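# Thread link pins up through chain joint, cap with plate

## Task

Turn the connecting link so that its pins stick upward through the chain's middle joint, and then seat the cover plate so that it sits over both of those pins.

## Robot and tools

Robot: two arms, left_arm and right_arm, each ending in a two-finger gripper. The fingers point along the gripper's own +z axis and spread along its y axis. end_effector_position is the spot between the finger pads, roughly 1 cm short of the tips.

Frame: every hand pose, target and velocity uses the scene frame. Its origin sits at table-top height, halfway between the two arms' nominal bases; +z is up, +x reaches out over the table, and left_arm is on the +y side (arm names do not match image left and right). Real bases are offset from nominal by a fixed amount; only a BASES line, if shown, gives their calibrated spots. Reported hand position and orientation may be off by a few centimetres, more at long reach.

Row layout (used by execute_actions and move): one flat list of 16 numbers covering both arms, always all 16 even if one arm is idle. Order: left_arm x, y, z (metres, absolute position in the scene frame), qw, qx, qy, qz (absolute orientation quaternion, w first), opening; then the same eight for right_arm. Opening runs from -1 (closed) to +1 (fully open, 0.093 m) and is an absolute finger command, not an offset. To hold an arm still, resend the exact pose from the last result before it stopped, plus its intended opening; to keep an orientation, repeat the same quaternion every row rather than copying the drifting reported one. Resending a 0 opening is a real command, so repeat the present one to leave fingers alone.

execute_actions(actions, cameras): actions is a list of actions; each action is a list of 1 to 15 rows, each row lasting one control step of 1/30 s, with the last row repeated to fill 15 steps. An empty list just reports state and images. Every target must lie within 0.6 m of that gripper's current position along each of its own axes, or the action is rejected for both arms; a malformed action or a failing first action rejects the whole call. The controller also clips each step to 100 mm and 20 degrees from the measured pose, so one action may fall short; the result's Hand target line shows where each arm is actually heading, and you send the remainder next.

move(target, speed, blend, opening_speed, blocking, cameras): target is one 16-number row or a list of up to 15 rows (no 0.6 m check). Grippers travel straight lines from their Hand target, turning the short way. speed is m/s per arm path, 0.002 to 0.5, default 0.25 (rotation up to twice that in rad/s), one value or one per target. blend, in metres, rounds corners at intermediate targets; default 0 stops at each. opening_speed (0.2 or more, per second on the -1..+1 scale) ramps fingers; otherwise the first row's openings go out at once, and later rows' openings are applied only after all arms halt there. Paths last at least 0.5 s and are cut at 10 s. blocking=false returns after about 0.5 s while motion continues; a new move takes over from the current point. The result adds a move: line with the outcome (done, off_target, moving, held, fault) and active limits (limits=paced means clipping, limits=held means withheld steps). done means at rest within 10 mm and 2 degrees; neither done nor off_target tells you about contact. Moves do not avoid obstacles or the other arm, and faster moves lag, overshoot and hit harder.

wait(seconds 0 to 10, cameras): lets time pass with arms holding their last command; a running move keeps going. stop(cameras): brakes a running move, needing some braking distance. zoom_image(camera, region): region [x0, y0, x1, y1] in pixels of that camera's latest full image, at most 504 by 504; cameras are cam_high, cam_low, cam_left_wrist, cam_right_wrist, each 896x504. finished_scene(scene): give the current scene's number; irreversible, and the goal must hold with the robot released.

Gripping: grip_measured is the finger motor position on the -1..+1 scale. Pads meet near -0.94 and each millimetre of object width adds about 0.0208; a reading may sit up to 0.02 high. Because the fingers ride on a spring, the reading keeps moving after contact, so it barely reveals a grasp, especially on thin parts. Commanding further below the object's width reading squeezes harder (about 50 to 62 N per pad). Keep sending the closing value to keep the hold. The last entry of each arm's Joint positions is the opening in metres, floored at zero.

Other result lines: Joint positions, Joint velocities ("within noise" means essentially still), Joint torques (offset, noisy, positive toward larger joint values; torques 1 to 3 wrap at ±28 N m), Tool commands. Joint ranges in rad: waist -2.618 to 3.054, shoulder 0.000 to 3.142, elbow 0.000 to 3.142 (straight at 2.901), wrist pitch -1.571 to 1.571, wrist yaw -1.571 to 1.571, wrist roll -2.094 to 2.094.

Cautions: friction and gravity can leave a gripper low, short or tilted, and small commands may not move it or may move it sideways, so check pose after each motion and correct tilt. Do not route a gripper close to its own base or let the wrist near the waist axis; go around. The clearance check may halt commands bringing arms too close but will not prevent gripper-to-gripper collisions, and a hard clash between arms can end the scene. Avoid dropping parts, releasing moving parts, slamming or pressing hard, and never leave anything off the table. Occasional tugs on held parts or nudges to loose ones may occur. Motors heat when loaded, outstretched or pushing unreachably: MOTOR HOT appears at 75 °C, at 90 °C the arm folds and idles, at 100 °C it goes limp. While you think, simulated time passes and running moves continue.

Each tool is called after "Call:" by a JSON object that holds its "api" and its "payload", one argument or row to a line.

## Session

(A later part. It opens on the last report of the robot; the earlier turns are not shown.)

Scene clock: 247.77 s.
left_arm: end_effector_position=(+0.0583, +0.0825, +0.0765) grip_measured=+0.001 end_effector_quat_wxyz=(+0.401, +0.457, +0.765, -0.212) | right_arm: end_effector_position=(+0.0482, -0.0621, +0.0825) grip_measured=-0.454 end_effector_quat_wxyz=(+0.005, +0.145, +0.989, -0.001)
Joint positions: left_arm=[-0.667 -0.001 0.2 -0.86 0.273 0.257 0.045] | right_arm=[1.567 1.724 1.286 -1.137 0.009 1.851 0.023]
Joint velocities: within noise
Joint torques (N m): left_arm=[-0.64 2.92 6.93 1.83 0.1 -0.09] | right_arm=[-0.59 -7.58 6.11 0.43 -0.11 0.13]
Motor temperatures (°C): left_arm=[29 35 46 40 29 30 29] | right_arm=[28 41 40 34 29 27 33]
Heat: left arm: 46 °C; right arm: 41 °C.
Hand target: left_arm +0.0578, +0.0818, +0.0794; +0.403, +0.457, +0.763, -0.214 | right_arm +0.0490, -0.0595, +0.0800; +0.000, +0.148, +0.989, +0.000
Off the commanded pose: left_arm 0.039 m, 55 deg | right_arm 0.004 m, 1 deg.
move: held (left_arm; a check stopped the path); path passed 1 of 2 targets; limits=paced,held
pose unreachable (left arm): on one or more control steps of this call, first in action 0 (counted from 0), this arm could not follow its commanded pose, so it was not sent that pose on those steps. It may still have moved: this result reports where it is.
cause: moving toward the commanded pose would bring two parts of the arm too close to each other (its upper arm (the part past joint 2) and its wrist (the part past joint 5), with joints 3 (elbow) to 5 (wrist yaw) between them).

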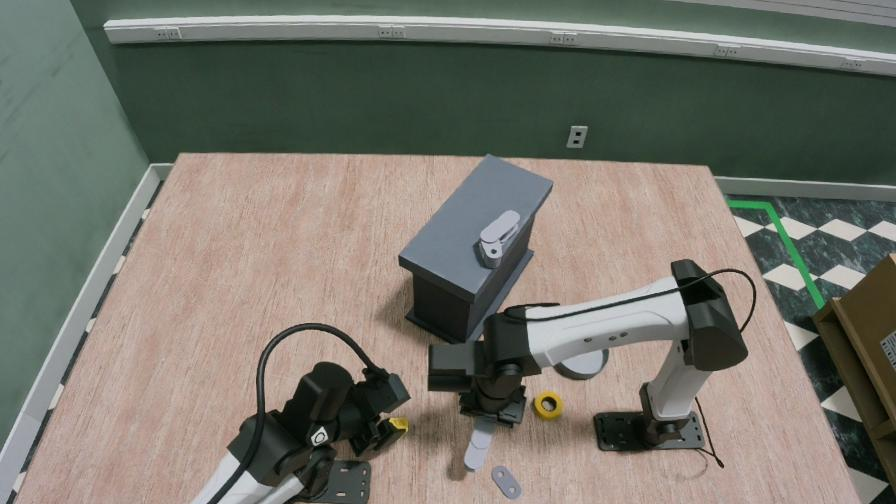

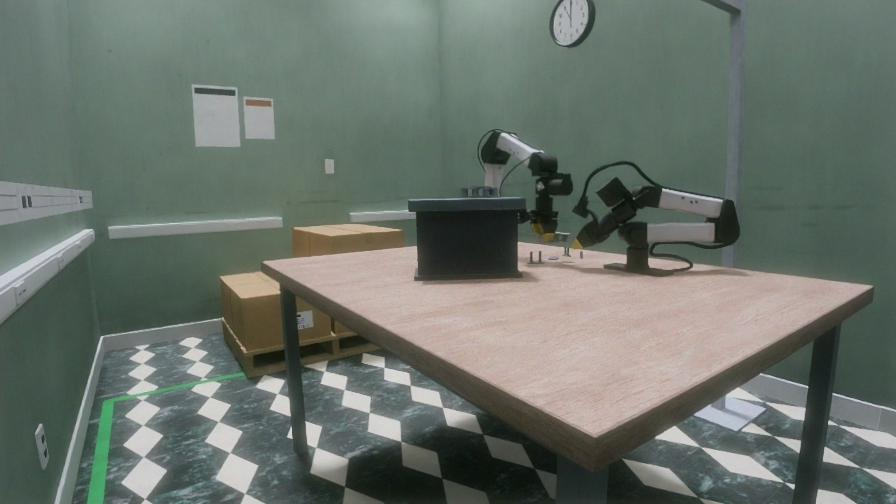

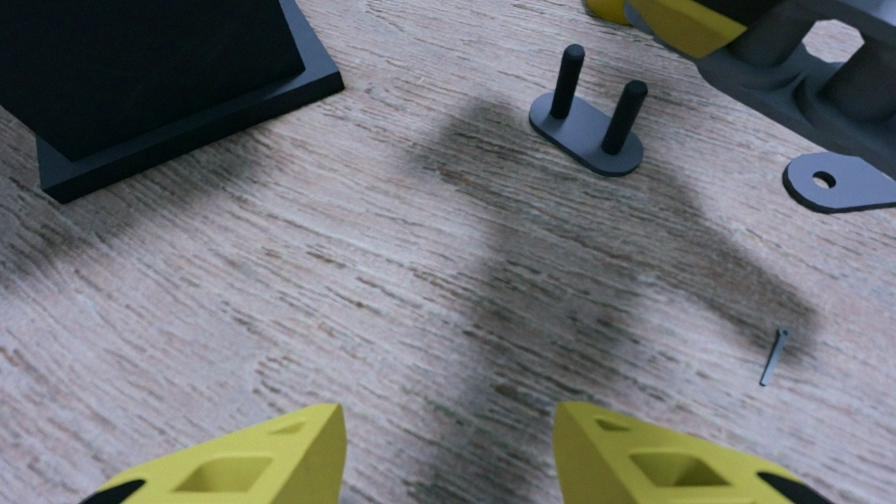

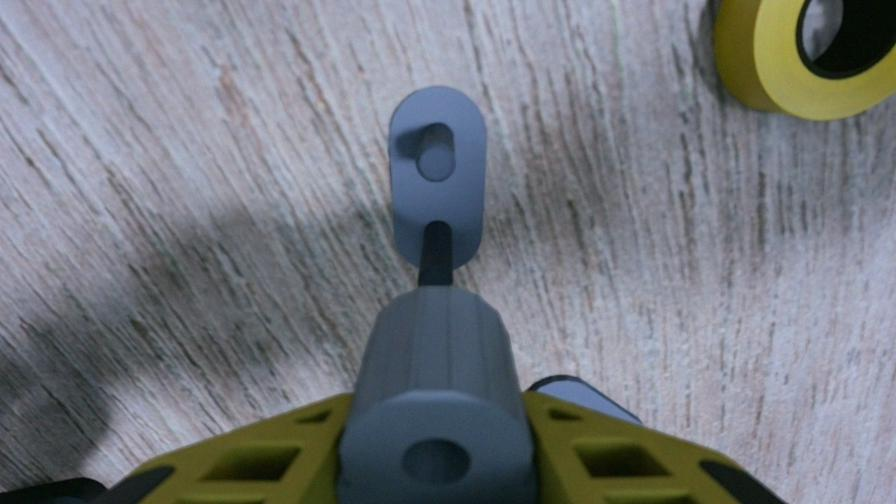

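Call:
{"api": "move", "payload": {
  "target": [
    [0.09,0.06,0.14,0.2303,0.7378,0.5560,-0.3056,0.0,0.049,-0.0595,0.080,0,0.1478,0.9890,0,-0.75],
    [0.11,0.035,0.12,0.2303,0.7378,0.5560,-0.3056,0.0,0.049,-0.0595,0.080,0,0.1478,0.9890,0,-0.75],
    [0.103,0.038,0.065,0.4255,0.5647,0.4255,-0.5647,0.0,0.049,-0.0595,0.080,0,0.1478,0.9890,0,-0.75]
  ],
  "speed": 0.2,
  "blend": 0.01
}}

Scene clock: 251.13 s.
left_arm: end_effector_position=(+0.0945, +0.0618, +0.1303) grip_measured=+0.001 end_effector_quat_wxyz=(+0.261, +0.698, +0.602, -0.288) | right_arm: end_effector_position=(+0.0491, -0.0621, +0.0826) grip_measured=-0.454 end_effector_quat_wxyz=(+0.007, +0.145, +0.989, -0.001)
Joint positions: left_arm=[-0.262 1.093 0.746 -1.067 0.785 1.374 0.045] | right_arm=[1.567 1.724 1.286 -1.137 0.014 1.851 0.023]
Joint velocities: within noise
Joint torques (N m): left_arm=[-0.18 -2.06 5.55 0.46 0.46 -0.06] | right_arm=[-0.03 -8.39 6.17 0.32 -0.06 0.16]
Motor temperatures (°C): left_arm=[29 35 46 40 29 30 29] | right_arm=[28 41 40 34 29 27 33]
Heat: left arm: 46 °C; right arm: 41 °C.
Hand target: left_arm +0.0930, +0.0623, +0.1300; +0.259, +0.697, +0.603, -0.289 | right_arm +0.0483, -0.0621, +0.0825; +0.005, +0.145, +0.989, -0.001
Off the commanded pose: left_arm 0.070 m, 45 deg | right_arm 0.004 m, 1 deg.
move: held (left_arm, right_arm; a check stopped the path); path passed 0 of 3 targets; limits=held
pose unreachable (left arm): on one or more control steps of this call, first in action 0 (counted from 0), this arm could not follow its commanded pose, so it was not sent that pose on those steps. It may still have moved: this result reports where it is.
cause: moving toward the commanded pose would bring a part of the arm too close to another arm (this arm's wrist camera and the right arm's wrist (the part past joint 4), at the place that arm was heading or pushing toward when its own hold began).
pose unreachable (right arm): on one or more control steps of this call, first in action 0 (counted from 0), this arm could not follow its commanded pose, so it was not sent that pose on those steps. It may still have moved: this result reports where it is.
cause: moving toward the commanded pose would bring a part of the arm too close to another arm (this arm's wrist (the part past joint 4) and the left arm's wrist camera, along the way the arms are being sent, or toward where that arm still pushes).

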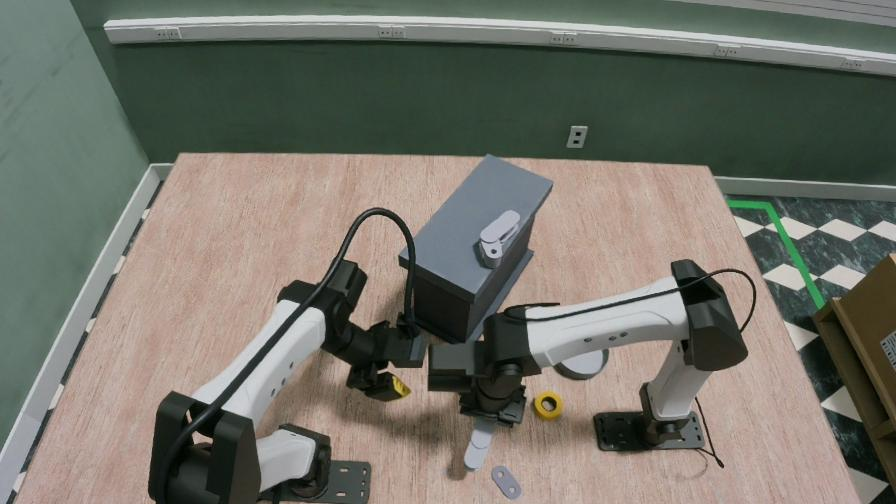

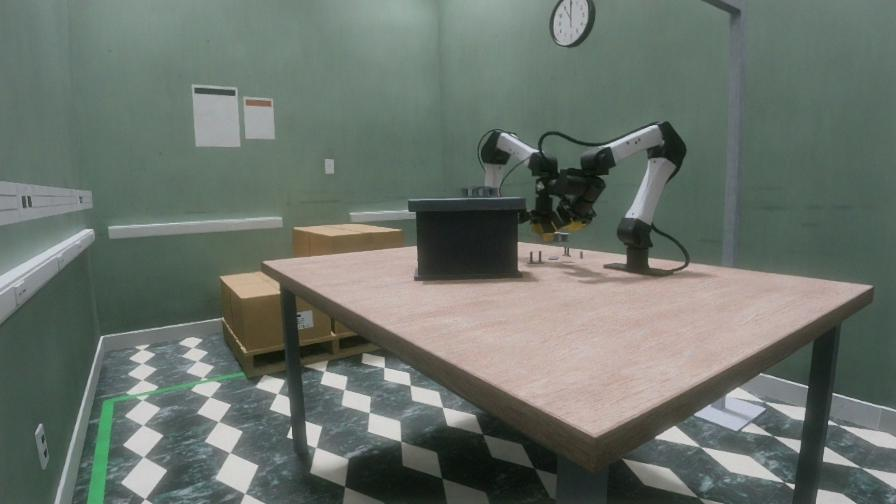

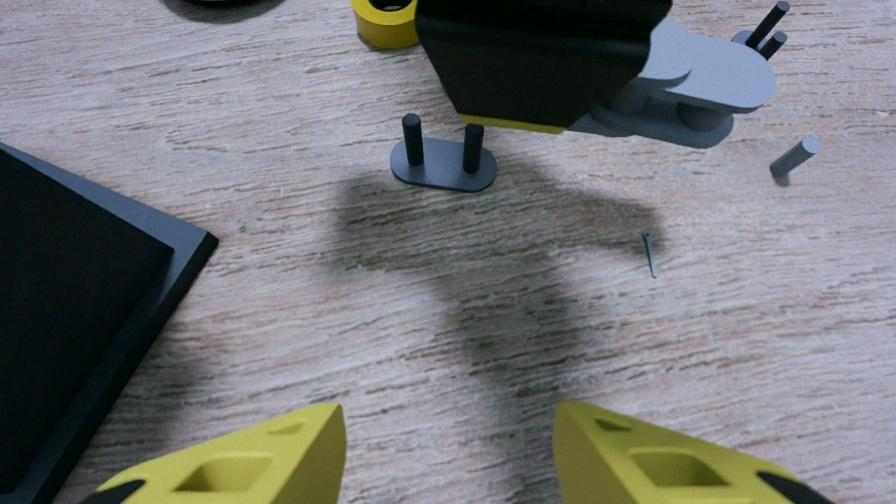

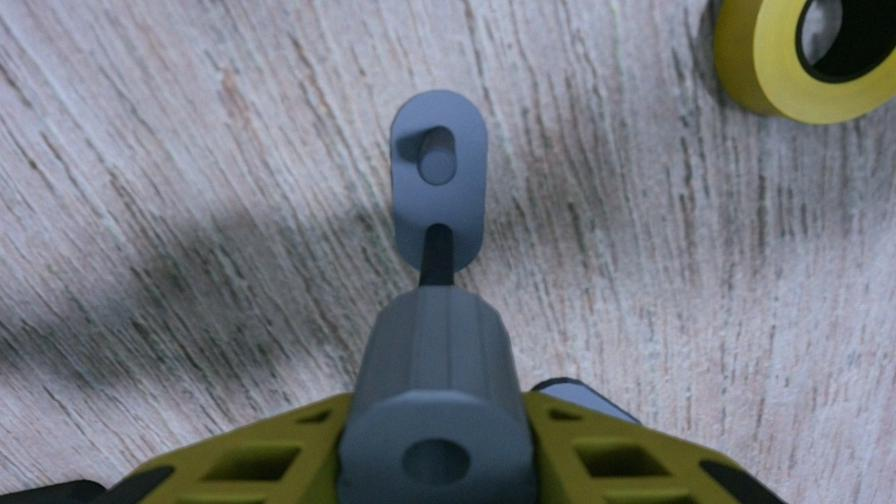

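Call:
{"api": "move", "payload": {
  "target": [
    [0.13,0.075,0.10,0.3954,0.5862,0.3954,-0.5862,0.0,0.049,-0.0595,0.080,0,0.1478,0.9890,0,-0.75],
    [0.13,0.058,0.06,0.3954,0.5862,0.3954,-0.5862,0.0,0.049,-0.0595,0.080,0,0.1478,0.9890,0,-0.75]
  ],
  "speed": 0.2,
  "blend": 0.01,
  "cameras": ["cam_high","cam_left_wrist","cam_right_wrist"]
}}

Scene clock: 255.17 s.
left_arm: end_effector_position=(+0.1305, +0.0580, +0.0631) grip_measured=+0.001 end_effector_quat_wxyz=(+0.391, +0.577, +0.523, -0.491) | right_arm: end_effector_position=(+0.0491, -0.0621, +0.0826) grip_measured=-0.454 end_effector_quat_wxyz=(+0.007, +0.145, +0.989, -0.001)
Joint positions: left_arm=[-0.009 1.858 0.668 -0.938 1.318 2.079 0.045] | right_arm=[1.567 1.724 1.286 -1.137 0.014 1.851 0.023]
Joint velocities: within noise
Joint torques (N m): left_arm=[-0.29 -3.54 2.09 -0.53 0.57 0.11] | right_arm=[-0.59 -7.58 6.09 0.44 -0.16 0.13]
Motor temperatures (°C): left_arm=[29 35 46 39 29 30 29] | right_arm=[28 41 40 34 29 27 33]
Heat: left arm: 46 °C; right arm: 41 °C.
Hand target: left_arm +0.1299, +0.0573, +0.0601; +0.396, +0.576, +0.519, -0.491 | right_arm +0.0490, -0.0596, +0.0800; +0.000, +0.148, +0.989, +0.000
Off the commanded pose: left_arm 0.003 m, 18 deg | right_arm 0.004 m, 1 deg.
joint sent to its limit (left arm) — joint 6 (wrist roll), upper limit. The joint targets are off in orientation, not in position.
move: off_target (left_arm); limits=paced
Images, in order (width x height): cam_high 896x504, cam_left_wrist 896x504, cam_right_wrist 896x504.

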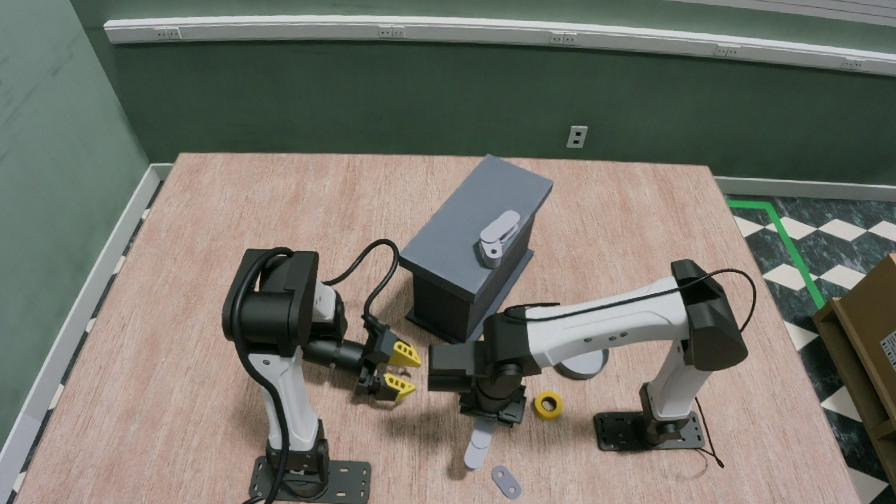

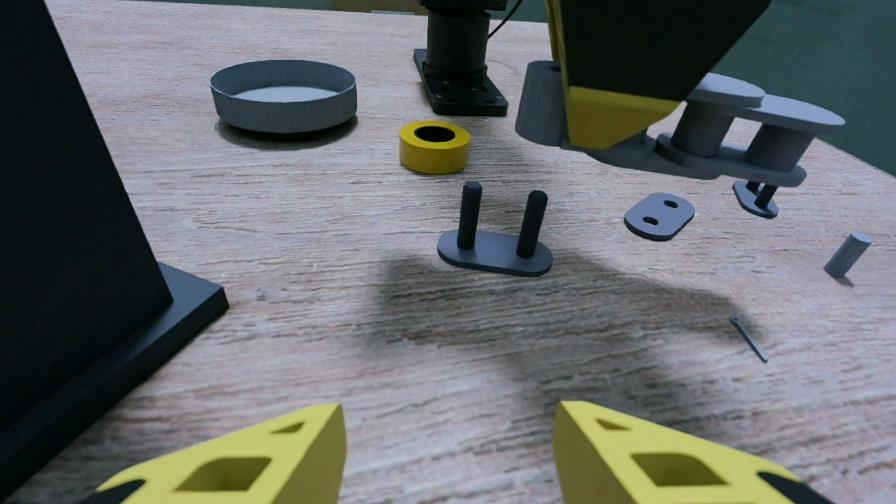

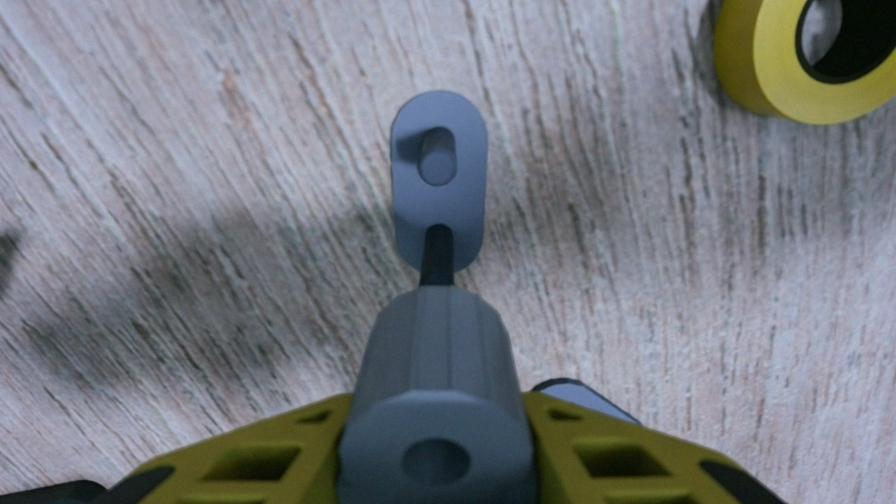

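Call:
{"api": "zoom_image", "payload": {
  "camera": "cam_left_wrist",
  "region": [430, 50, 640, 290]
}}

Call:
{"api": "zoom_image", "payload": {
  "camera": "cam_right_wrist",
  "region": [340, 200, 540, 400]
}}

Scaled by 2.100 from the camera's 896x504 image, which has a finer 1280x720 frame.

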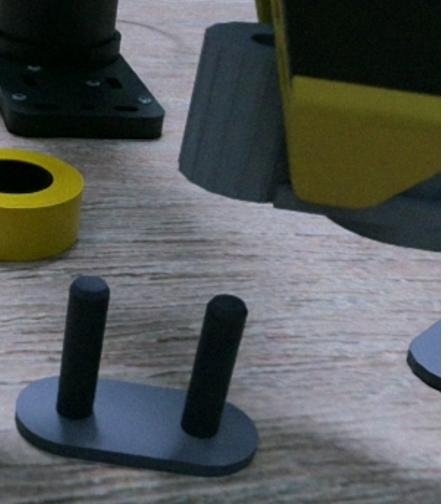

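Scaled by 2.520 from the camera's 896x504 image, which has a finer 1280x720 frame.

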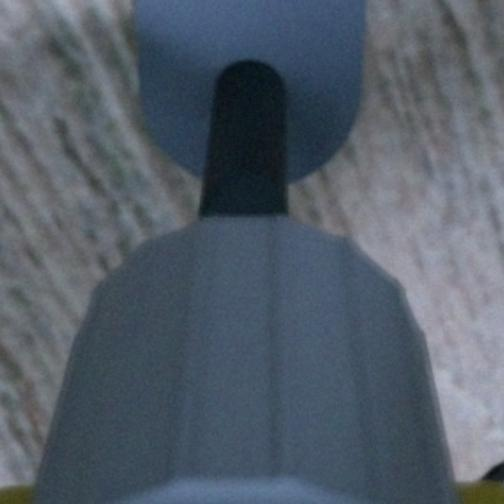

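Call:
{"api": "move", "payload": {
  "target": [
    [0.13,0.058,0.06,0.391,0.577,0.523,-0.491,0.0,0.052,-0.054,0.105,-0.0072,0.1478,0.989,0.0192,-0.75],
    [0.13,0.058,0.06,0.391,0.577,0.523,-0.491,0.0,0.0505,-0.0597,0.078,-0.0072,0.1478,0.989,0.0192,-0.75]
  ],
  "speed": 0.08,
  "cameras": ["cam_left_wrist","cam_right_wrist"]
}}

Call:
{"api": "zoom_image", "payload": {
  "camera": "cam_left_wrist",
  "region": [430, 50, 640, 290]
}}

Call:
{"api": "zoom_image", "payload": {
  "camera": "cam_right_wrist",
  "region": [340, 200, 540, 400]
}}

Scene clock: 259.30 s.
left_arm: end_effector_position=(+0.1307, +0.0579, +0.0631) grip_measured=+0.001 end_effector_quat_wxyz=(+0.392, +0.577, +0.522, -0.491) | right_arm: end_effector_position=(+0.0530, -0.0640, +0.0706) grip_measured=-0.454 end_effector_quat_wxyz=(+0.006, +0.149, +0.989, +0.001)
Joint positions: left_arm=[-0.009 1.858 0.668 -0.937 1.319 2.079 0.045] | right_arm=[1.553 1.724 1.238 -1.085 0.012 1.844 0.023]
Joint velocities: within noise
Joint torques (N m): left_arm=[-0.14 -4.12 2.26 -0.55 0.51 -0.03] | right_arm=[-0.32 -10.95 6.04 0.42 -0.23 0.1]
Motor temperatures (°C): left_arm=[29 36 45 39 29 30 29] | right_arm=[28 41 40 34 29 27 34]
Heat: left arm: 45 °C; right arm: 41 °C.
Hand target: left_arm +0.1300, +0.0580, +0.0601; +0.391, +0.577, +0.523, -0.491 | right_arm +0.0506, -0.0598, +0.0780; -0.007, +0.148, +0.989, +0.019
Off the commanded pose: left_arm 0.003 m, 0 deg | right_arm 0.009 m, 3 deg.
move: off_target (right_arm)
Images, in order (width x height): cam_left_wrist 896x504, cam_right_wrist 896x504.

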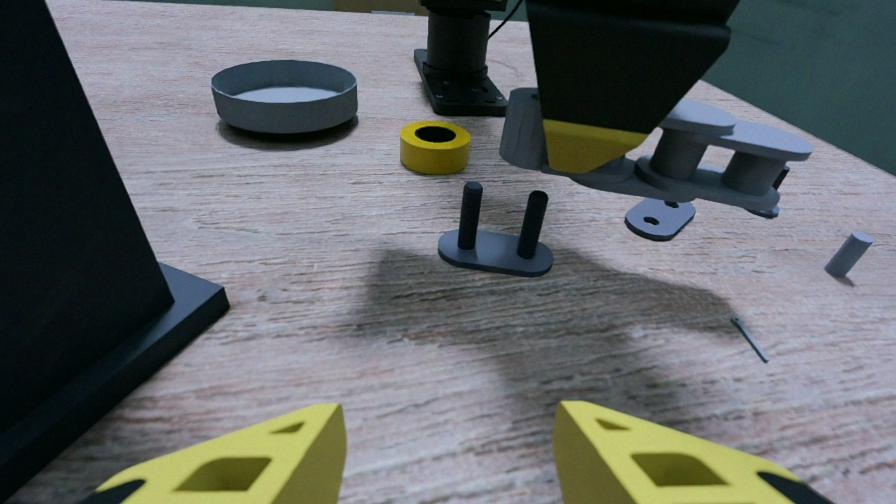

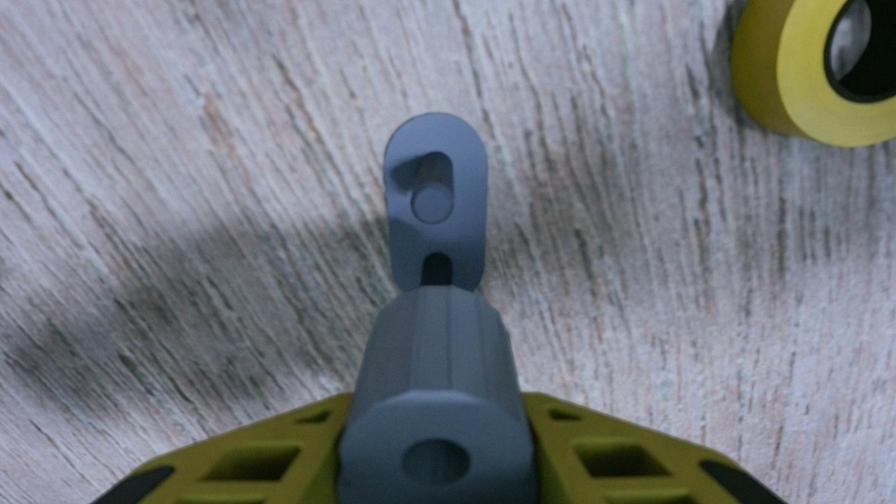

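Scaled by 2.100 from the camera's 896x504 image, which has a finer 1280x720 frame.

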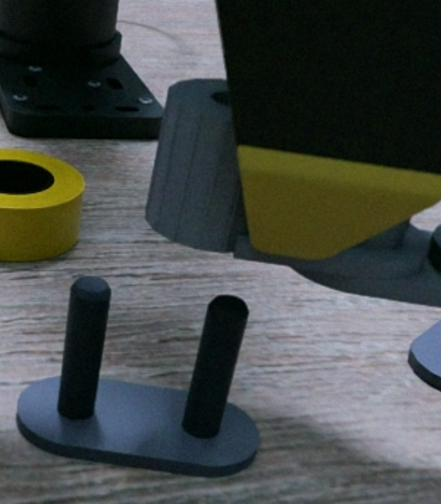

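Scaled by 2.520 from the camera's 896x504 image, which has a finer 1280x720 frame.

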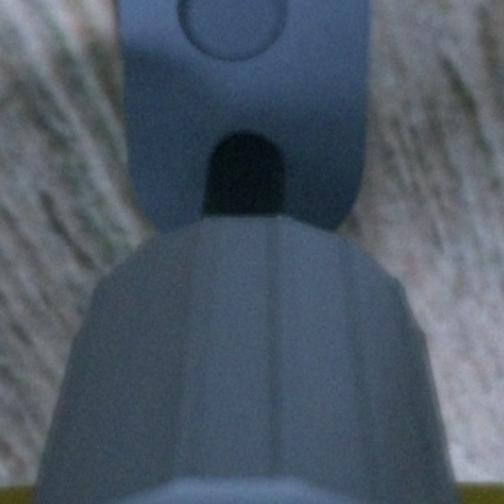

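Call:
{"api": "move", "payload": {
  "target": [
    [0.13,0.058,0.06,0.391,0.577,0.523,-0.491,0.0,0.040,-0.056,0.125,-0.0072,0.1478,0.989,0.0192,-0.75],
    [0.13,0.058,0.06,0.391,0.577,0.523,-0.491,0.0,0.0465,-0.0597,0.083,-0.0072,0.1478,0.989,0.0192,-0.75]
  ],
  "speed": 0.1,
  "cameras": ["cam_left_wrist","cam_right_wrist"]
}}

Call:
{"api": "zoom_image", "payload": {
  "camera": "cam_left_wrist",
  "region": [430, 50, 640, 290]
}}

Call:
{"api": "zoom_image", "payload": {
  "camera": "cam_right_wrist",
  "region": [340, 200, 540, 400]
}}

Scene clock: 262.10 s.
left_arm: end_effector_position=(+0.1307, +0.0579, +0.0631) grip_measured=+0.001 end_effector_quat_wxyz=(+0.392, +0.577, +0.522, -0.491) | right_arm: end_effector_position=(+0.0466, -0.0636, +0.0751) grip_measured=-0.454 end_effector_quat_wxyz=(+0.005, +0.146, +0.989, +0.000)
Joint positions: left_arm=[-0.009 1.858 0.668 -0.937 1.319 2.079 0.045] | right_arm=[1.573 1.722 1.254 -1.104 0.011 1.858 0.023]
Joint velocities: within noise
Joint torques (N m): left_arm=[-0.18 -4.14 2.25 -0.55 0.51 -0.03] | right_arm=[-0.81 -11.23 5.97 0.47 -0.21 0.1]
Motor temperatures (°C): left_arm=[29 36 45 38 29 30 29] | right_arm=[28 41 40 33 29 27 34]
Heat: left arm: 45 °C; right arm: 41 °C.
Hand target: left_arm +0.1300, +0.0580, +0.0601; +0.391, +0.577, +0.523, -0.491 | right_arm +0.0466, -0.0598, +0.0830; -0.007, +0.148, +0.989, +0.019
Off the commanded pose: left_arm 0.003 m, 0 deg | right_arm 0.009 m, 3 deg.
move: off_target (right_arm)
Images, in order (width x height): cam_left_wrist 896x504, cam_right_wrist 896x504.

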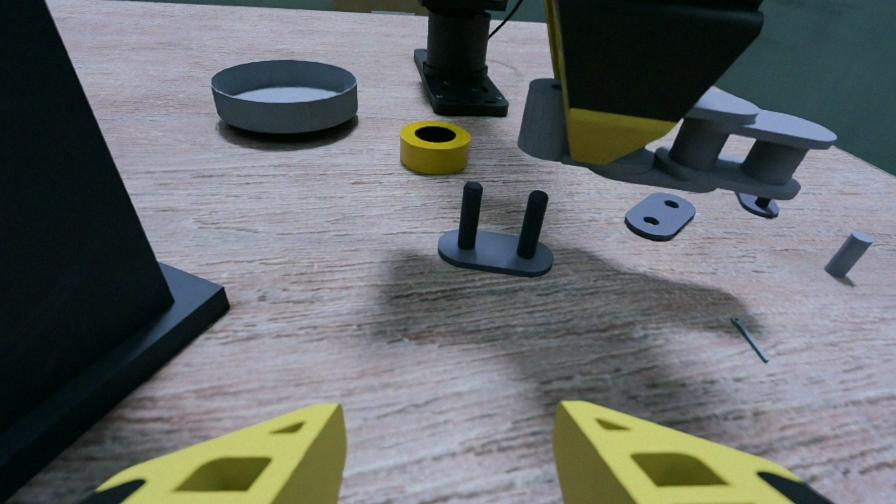

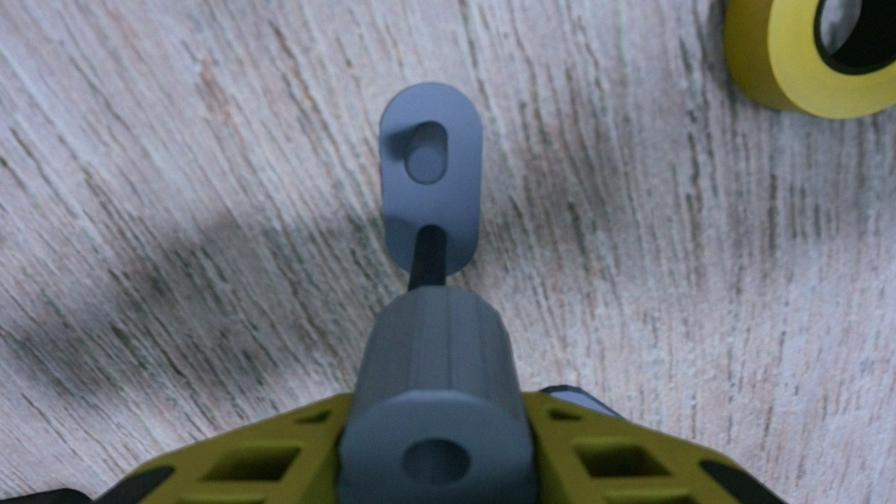

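Scaled by 2.100 from the camera's 896x504 image, which has a finer 1280x720 frame.

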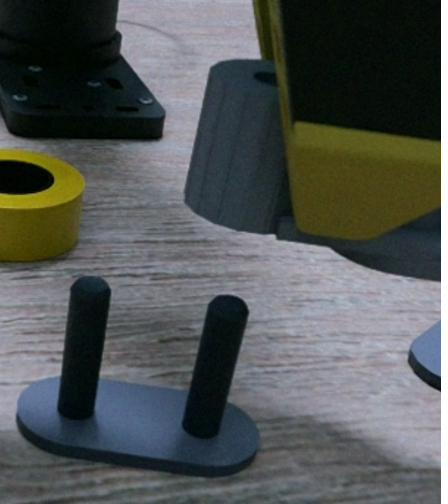

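Scaled by 2.520 from the camera's 896x504 image, which has a finer 1280x720 frame.

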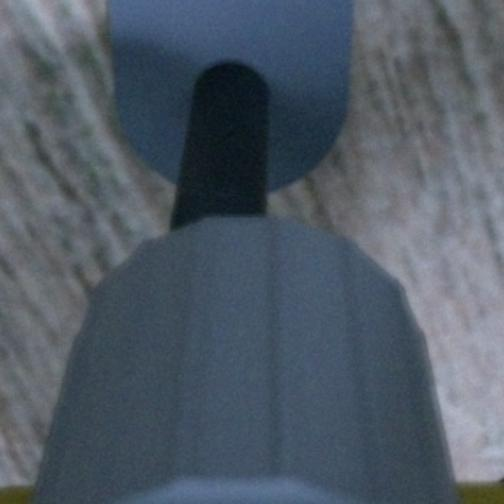

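Call:
{"api": "move", "payload": {
  "target": [
    [0.13,0.058,0.06,0.391,0.577,0.523,-0.491,0.0,0.048,-0.045,0.115,-0.0097,0.1478,0.989,0.0365,-0.75],
    [0.13,0.058,0.06,0.391,0.577,0.523,-0.491,0.0,0.0472,-0.0575,0.083,-0.0097,0.1478,0.989,0.0365,-0.75]
  ],
  "speed": 0.1,
  "cameras": ["cam_left_wrist","cam_right_wrist"]
}}

Call:
{"api": "zoom_image", "payload": {
  "camera": "cam_left_wrist",
  "region": [430, 50, 640, 290]
}}

Call:
{"api": "zoom_image", "payload": {
  "camera": "cam_right_wrist",
  "region": [340, 200, 540, 400]
}}

Scene clock: 265.37 s.
left_arm: end_effector_position=(+0.1307, +0.0579, +0.0631) grip_measured=+0.001 end_effector_quat_wxyz=(+0.392, +0.577, +0.522, -0.491) | right_arm: end_effector_position=(+0.0485, -0.0630, +0.0702) grip_measured=-0.454 end_effector_quat_wxyz=(+0.004, +0.148, +0.989, +0.008)
Joint positions: left_arm=[-0.009 1.858 0.668 -0.937 1.319 2.079 0.045] | right_arm=[1.567 1.714 1.225 -1.066 0.01 1.855 0.023]
Joint velocities: within noise
Joint torques (N m): left_arm=[-0.17 -4.15 2.26 -0.54 0.51 -0.03] | right_arm=[-0.49 -12.66 6.11 0.5 -0.21 0.1]
Motor temperatures (°C): left_arm=[29 36 45 38 29 30 29] | right_arm=[28 42 40 33 29 27 34]
Heat: left arm: 45 °C; right arm: 42 °C.
Hand target: left_arm +0.1300, +0.0580, +0.0601; +0.391, +0.577, +0.523, -0.491 | right_arm +0.0473, -0.0577, +0.0830; -0.009, +0.147, +0.988, +0.036
Off the commanded pose: left_arm 0.003 m, 0 deg | right_arm 0.014 m, 4 deg.
move: off_target (right_arm)
Images, in order (width x height): cam_left_wrist 896x504, cam_right_wrist 896x504.

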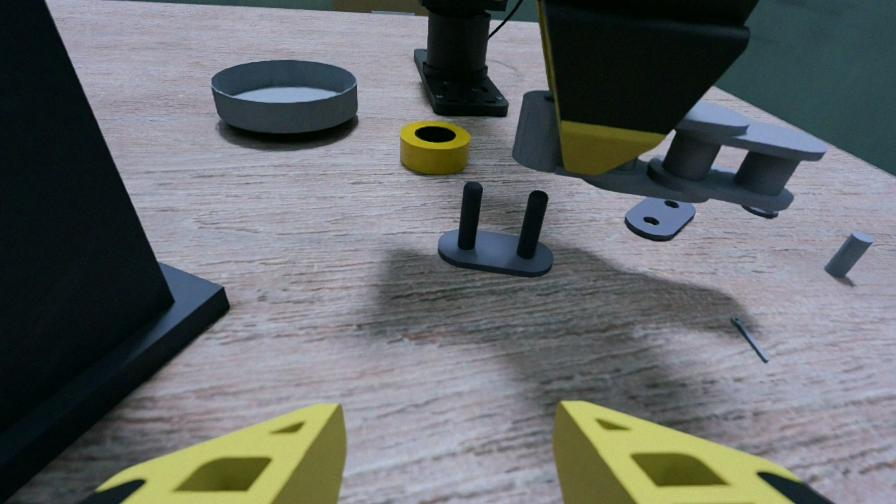

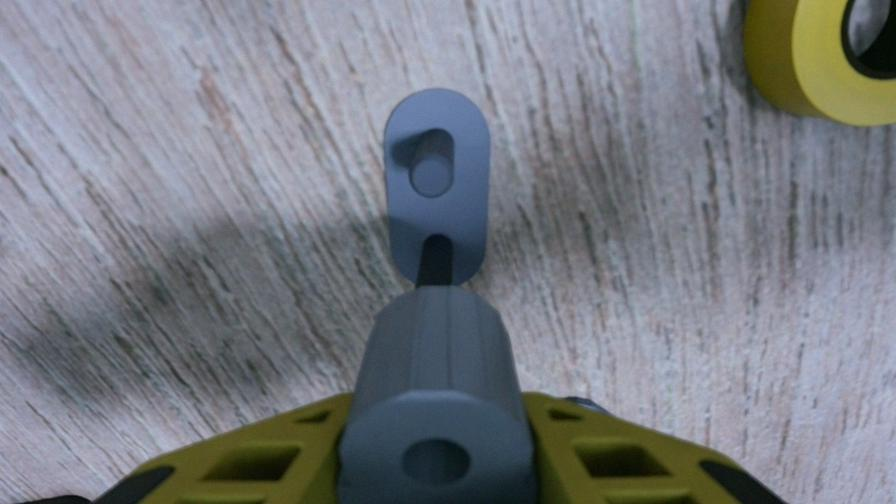

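Scaled by 2.100 from the camera's 896x504 image, which has a finer 1280x720 frame.

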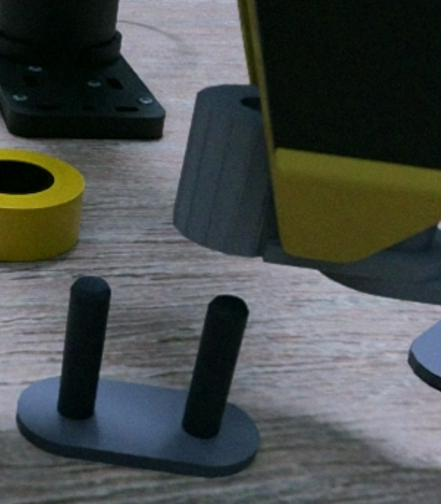

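Scaled by 2.520 from the camera's 896x504 image, which has a finer 1280x720 frame.

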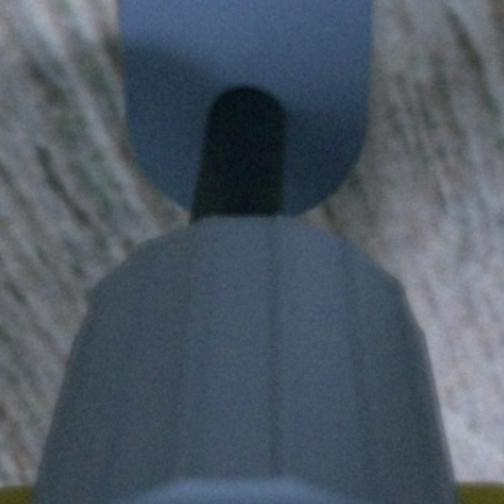

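Call:
{"api": "move", "payload": {
  "target": [
    [0.13,0.058,0.06,0.391,0.577,0.523,-0.491,0.0,0.046,-0.095,0.11,-0.0072,0.1478,0.989,0.0192,-0.75],
    [0.13,0.058,0.06,0.391,0.577,0.523,-0.491,0.0,0.0472,-0.060,0.075,-0.0072,0.1478,0.989,0.0192,-0.75]
  ],
  "speed": 0.08,
  "cameras": ["cam_left_wrist","cam_right_wrist"]
}}

Call:
{"api": "zoom_image", "payload": {
  "camera": "cam_left_wrist",
  "region": [430, 50, 640, 290]
}}

Call:
{"api": "zoom_image", "payload": {
  "camera": "cam_right_wrist",
  "region": [340, 200, 540, 400]
}}

Scene clock: 267.93 s.
left_arm: end_effector_position=(+0.1307, +0.0579, +0.0631) grip_measured=+0.001 end_effector_quat_wxyz=(+0.392, +0.577, +0.522, -0.491) | right_arm: end_effector_position=(+0.0484, -0.0696, +0.0718) grip_measured=-0.454 end_effector_quat_wxyz=(+0.004, +0.148, +0.989, +0.006)
Joint positions: left_arm=[-0.009 1.858 0.668 -0.937 1.319 2.079 0.045] | right_arm=[1.567 1.691 1.205 -1.073 0.01 1.855 0.023]
Joint velocities: within noise
Joint torques (N m): left_arm=[-0.18 -4.15 2.28 -0.54 0.51 -0.03] | right_arm=[-0.5 -7.42 7.84 0.48 -0.21 0.1]
Motor temperatures (°C): left_arm=[29 36 45 38 29 30 29] | right_arm=[28 42 39 33 29 27 34]
Heat: left arm: 45 °C; right arm: 42 °C.
Hand target: left_arm +0.1300, +0.0580, +0.0601; +0.391, +0.577, +0.523, -0.491 | right_arm +0.0473, -0.0602, +0.0752; -0.007, +0.148, +0.989, +0.019
Off the commanded pose: left_arm 0.003 m, 0 deg | right_arm 0.010 m, 2 deg.
move: done
Images, in order (width x height): cam_left_wrist 896x504, cam_right_wrist 896x504.

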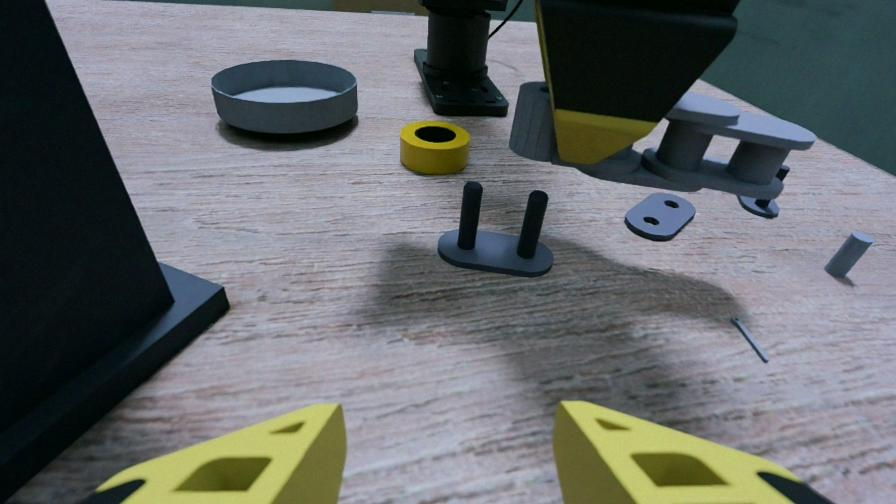

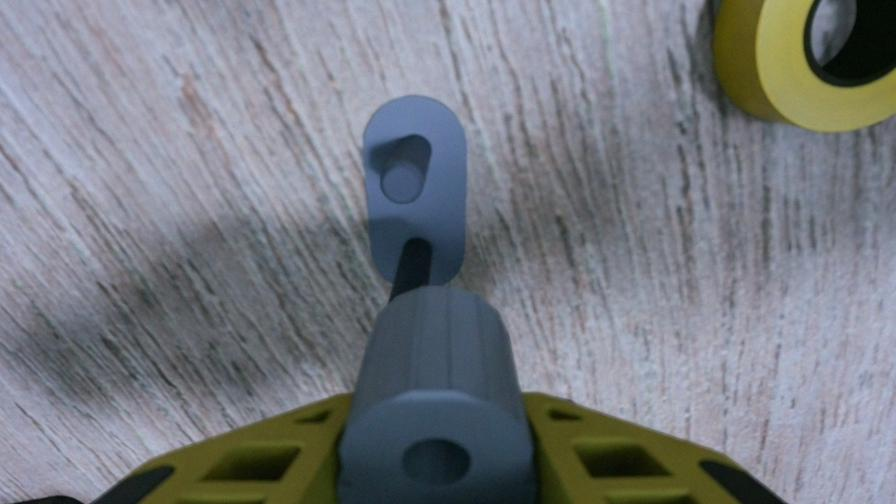

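Scaled by 2.100 from the camera's 896x504 image, which has a finer 1280x720 frame.

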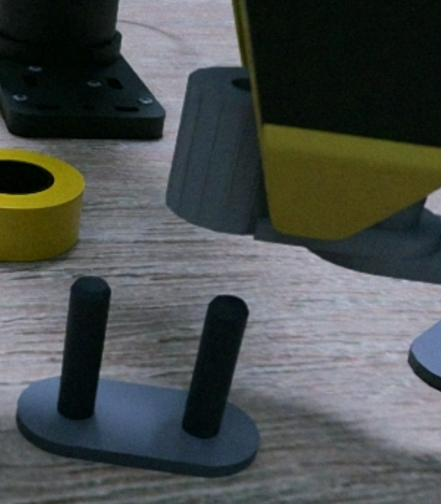

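Scaled by 2.520 from the camera's 896x504 image, which has a finer 1280x720 frame.

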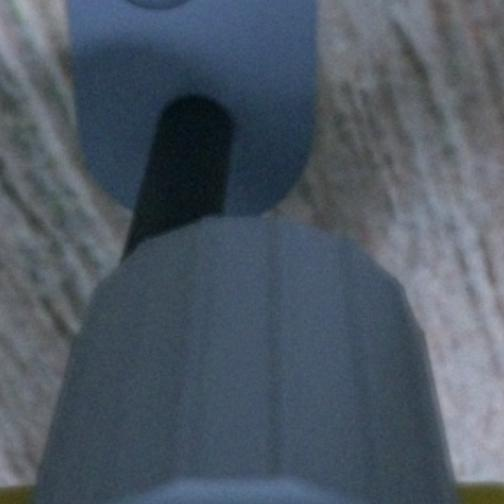

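Call:
{"api": "move", "payload": {
  "target": [
    [0.13,0.058,0.06,0.391,0.577,0.523,-0.491,0.0,0.0465,-0.051,0.078,-0.0072,0.1478,0.989,0.0192,-0.75]
  ],
  "speed": 0.05,
  "cameras": ["cam_left_wrist","cam_right_wrist"]
}}

Call:
{"api": "zoom_image", "payload": {
  "camera": "cam_left_wrist",
  "region": [430, 50, 640, 290]
}}

Call:
{"api": "zoom_image", "payload": {
  "camera": "cam_right_wrist",
  "region": [340, 200, 540, 400]
}}

Scene clock: 269.33 s.
left_arm: end_effector_position=(+0.1307, +0.0579, +0.0631) grip_measured=+0.001 end_effector_quat_wxyz=(+0.392, +0.577, +0.522, -0.491) | right_arm: end_effector_position=(+0.0485, -0.0612, +0.0719) grip_measured=-0.454 end_effector_quat_wxyz=(+0.004, +0.148, +0.989, +0.009)
Joint positions: left_arm=[-0.009 1.858 0.668 -0.937 1.319 2.079 0.045] | right_arm=[1.567 1.718 1.236 -1.073 0.01 1.855 0.023]
Joint velocities: within noise
Joint torques (N m): left_arm=[-0.18 -4.12 2.26 -0.55 0.51 -0.03] | right_arm=[-0.29 -7.17 9.2 0.35 -0.21 0.12]
Motor temperatures (°C): left_arm=[29 36 44 38 29 30 29] | right_arm=[28 42 40 33 29 27 34]
Heat: left arm: 44 °C; right arm: 42 °C.
Hand target: left_arm +0.1300, +0.0580, +0.0601; +0.391, +0.577, +0.523, -0.491 | right_arm +0.0466, -0.0513, +0.0780; -0.007, +0.148, +0.989, +0.019
Off the commanded pose: left_arm 0.003 m, 0 deg | right_arm 0.012 m, 2 deg.
move: off_target (right_arm)
Images, in order (width x height): cam_left_wrist 896x504, cam_right_wrist 896x504.

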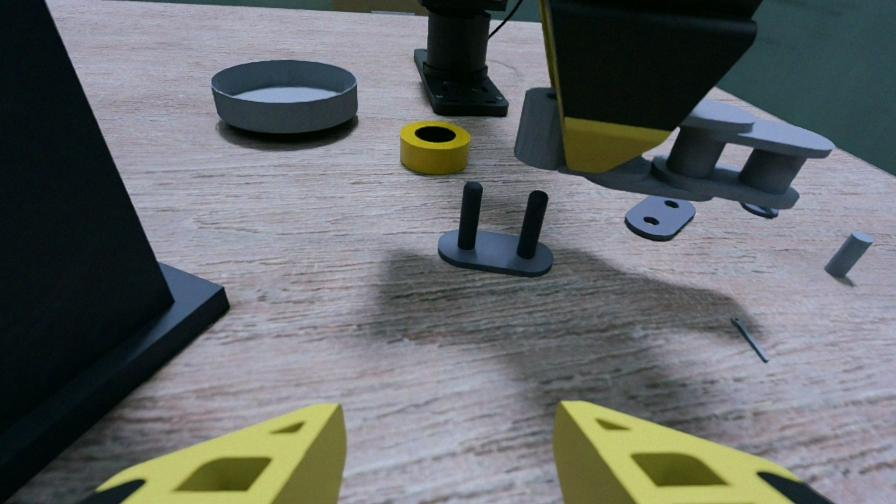

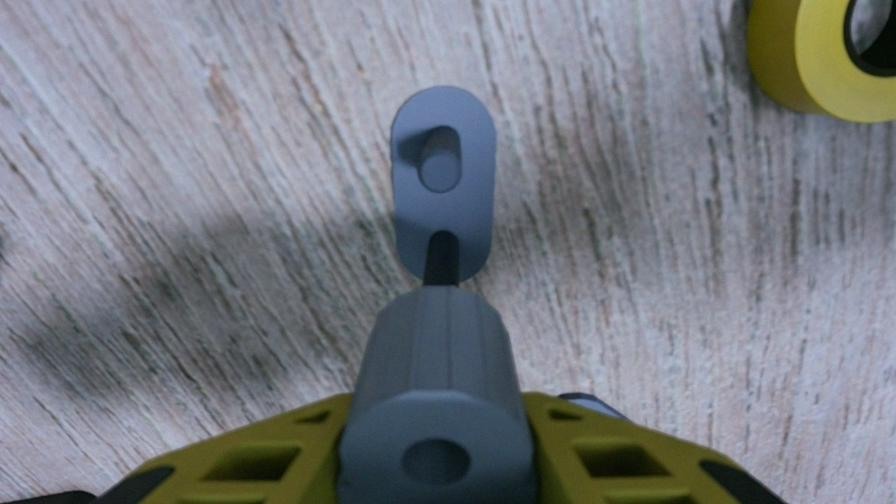

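Scaled by 2.100 from the camera's 896x504 image, which has a finer 1280x720 frame.

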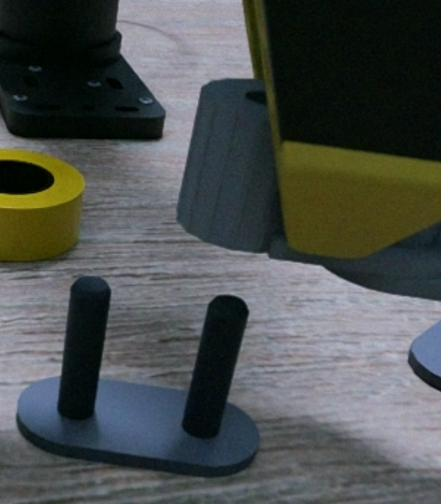

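Scaled by 2.520 from the camera's 896x504 image, which has a finer 1280x720 frame.

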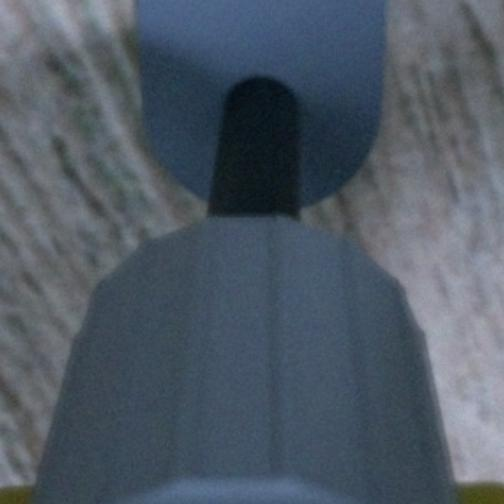

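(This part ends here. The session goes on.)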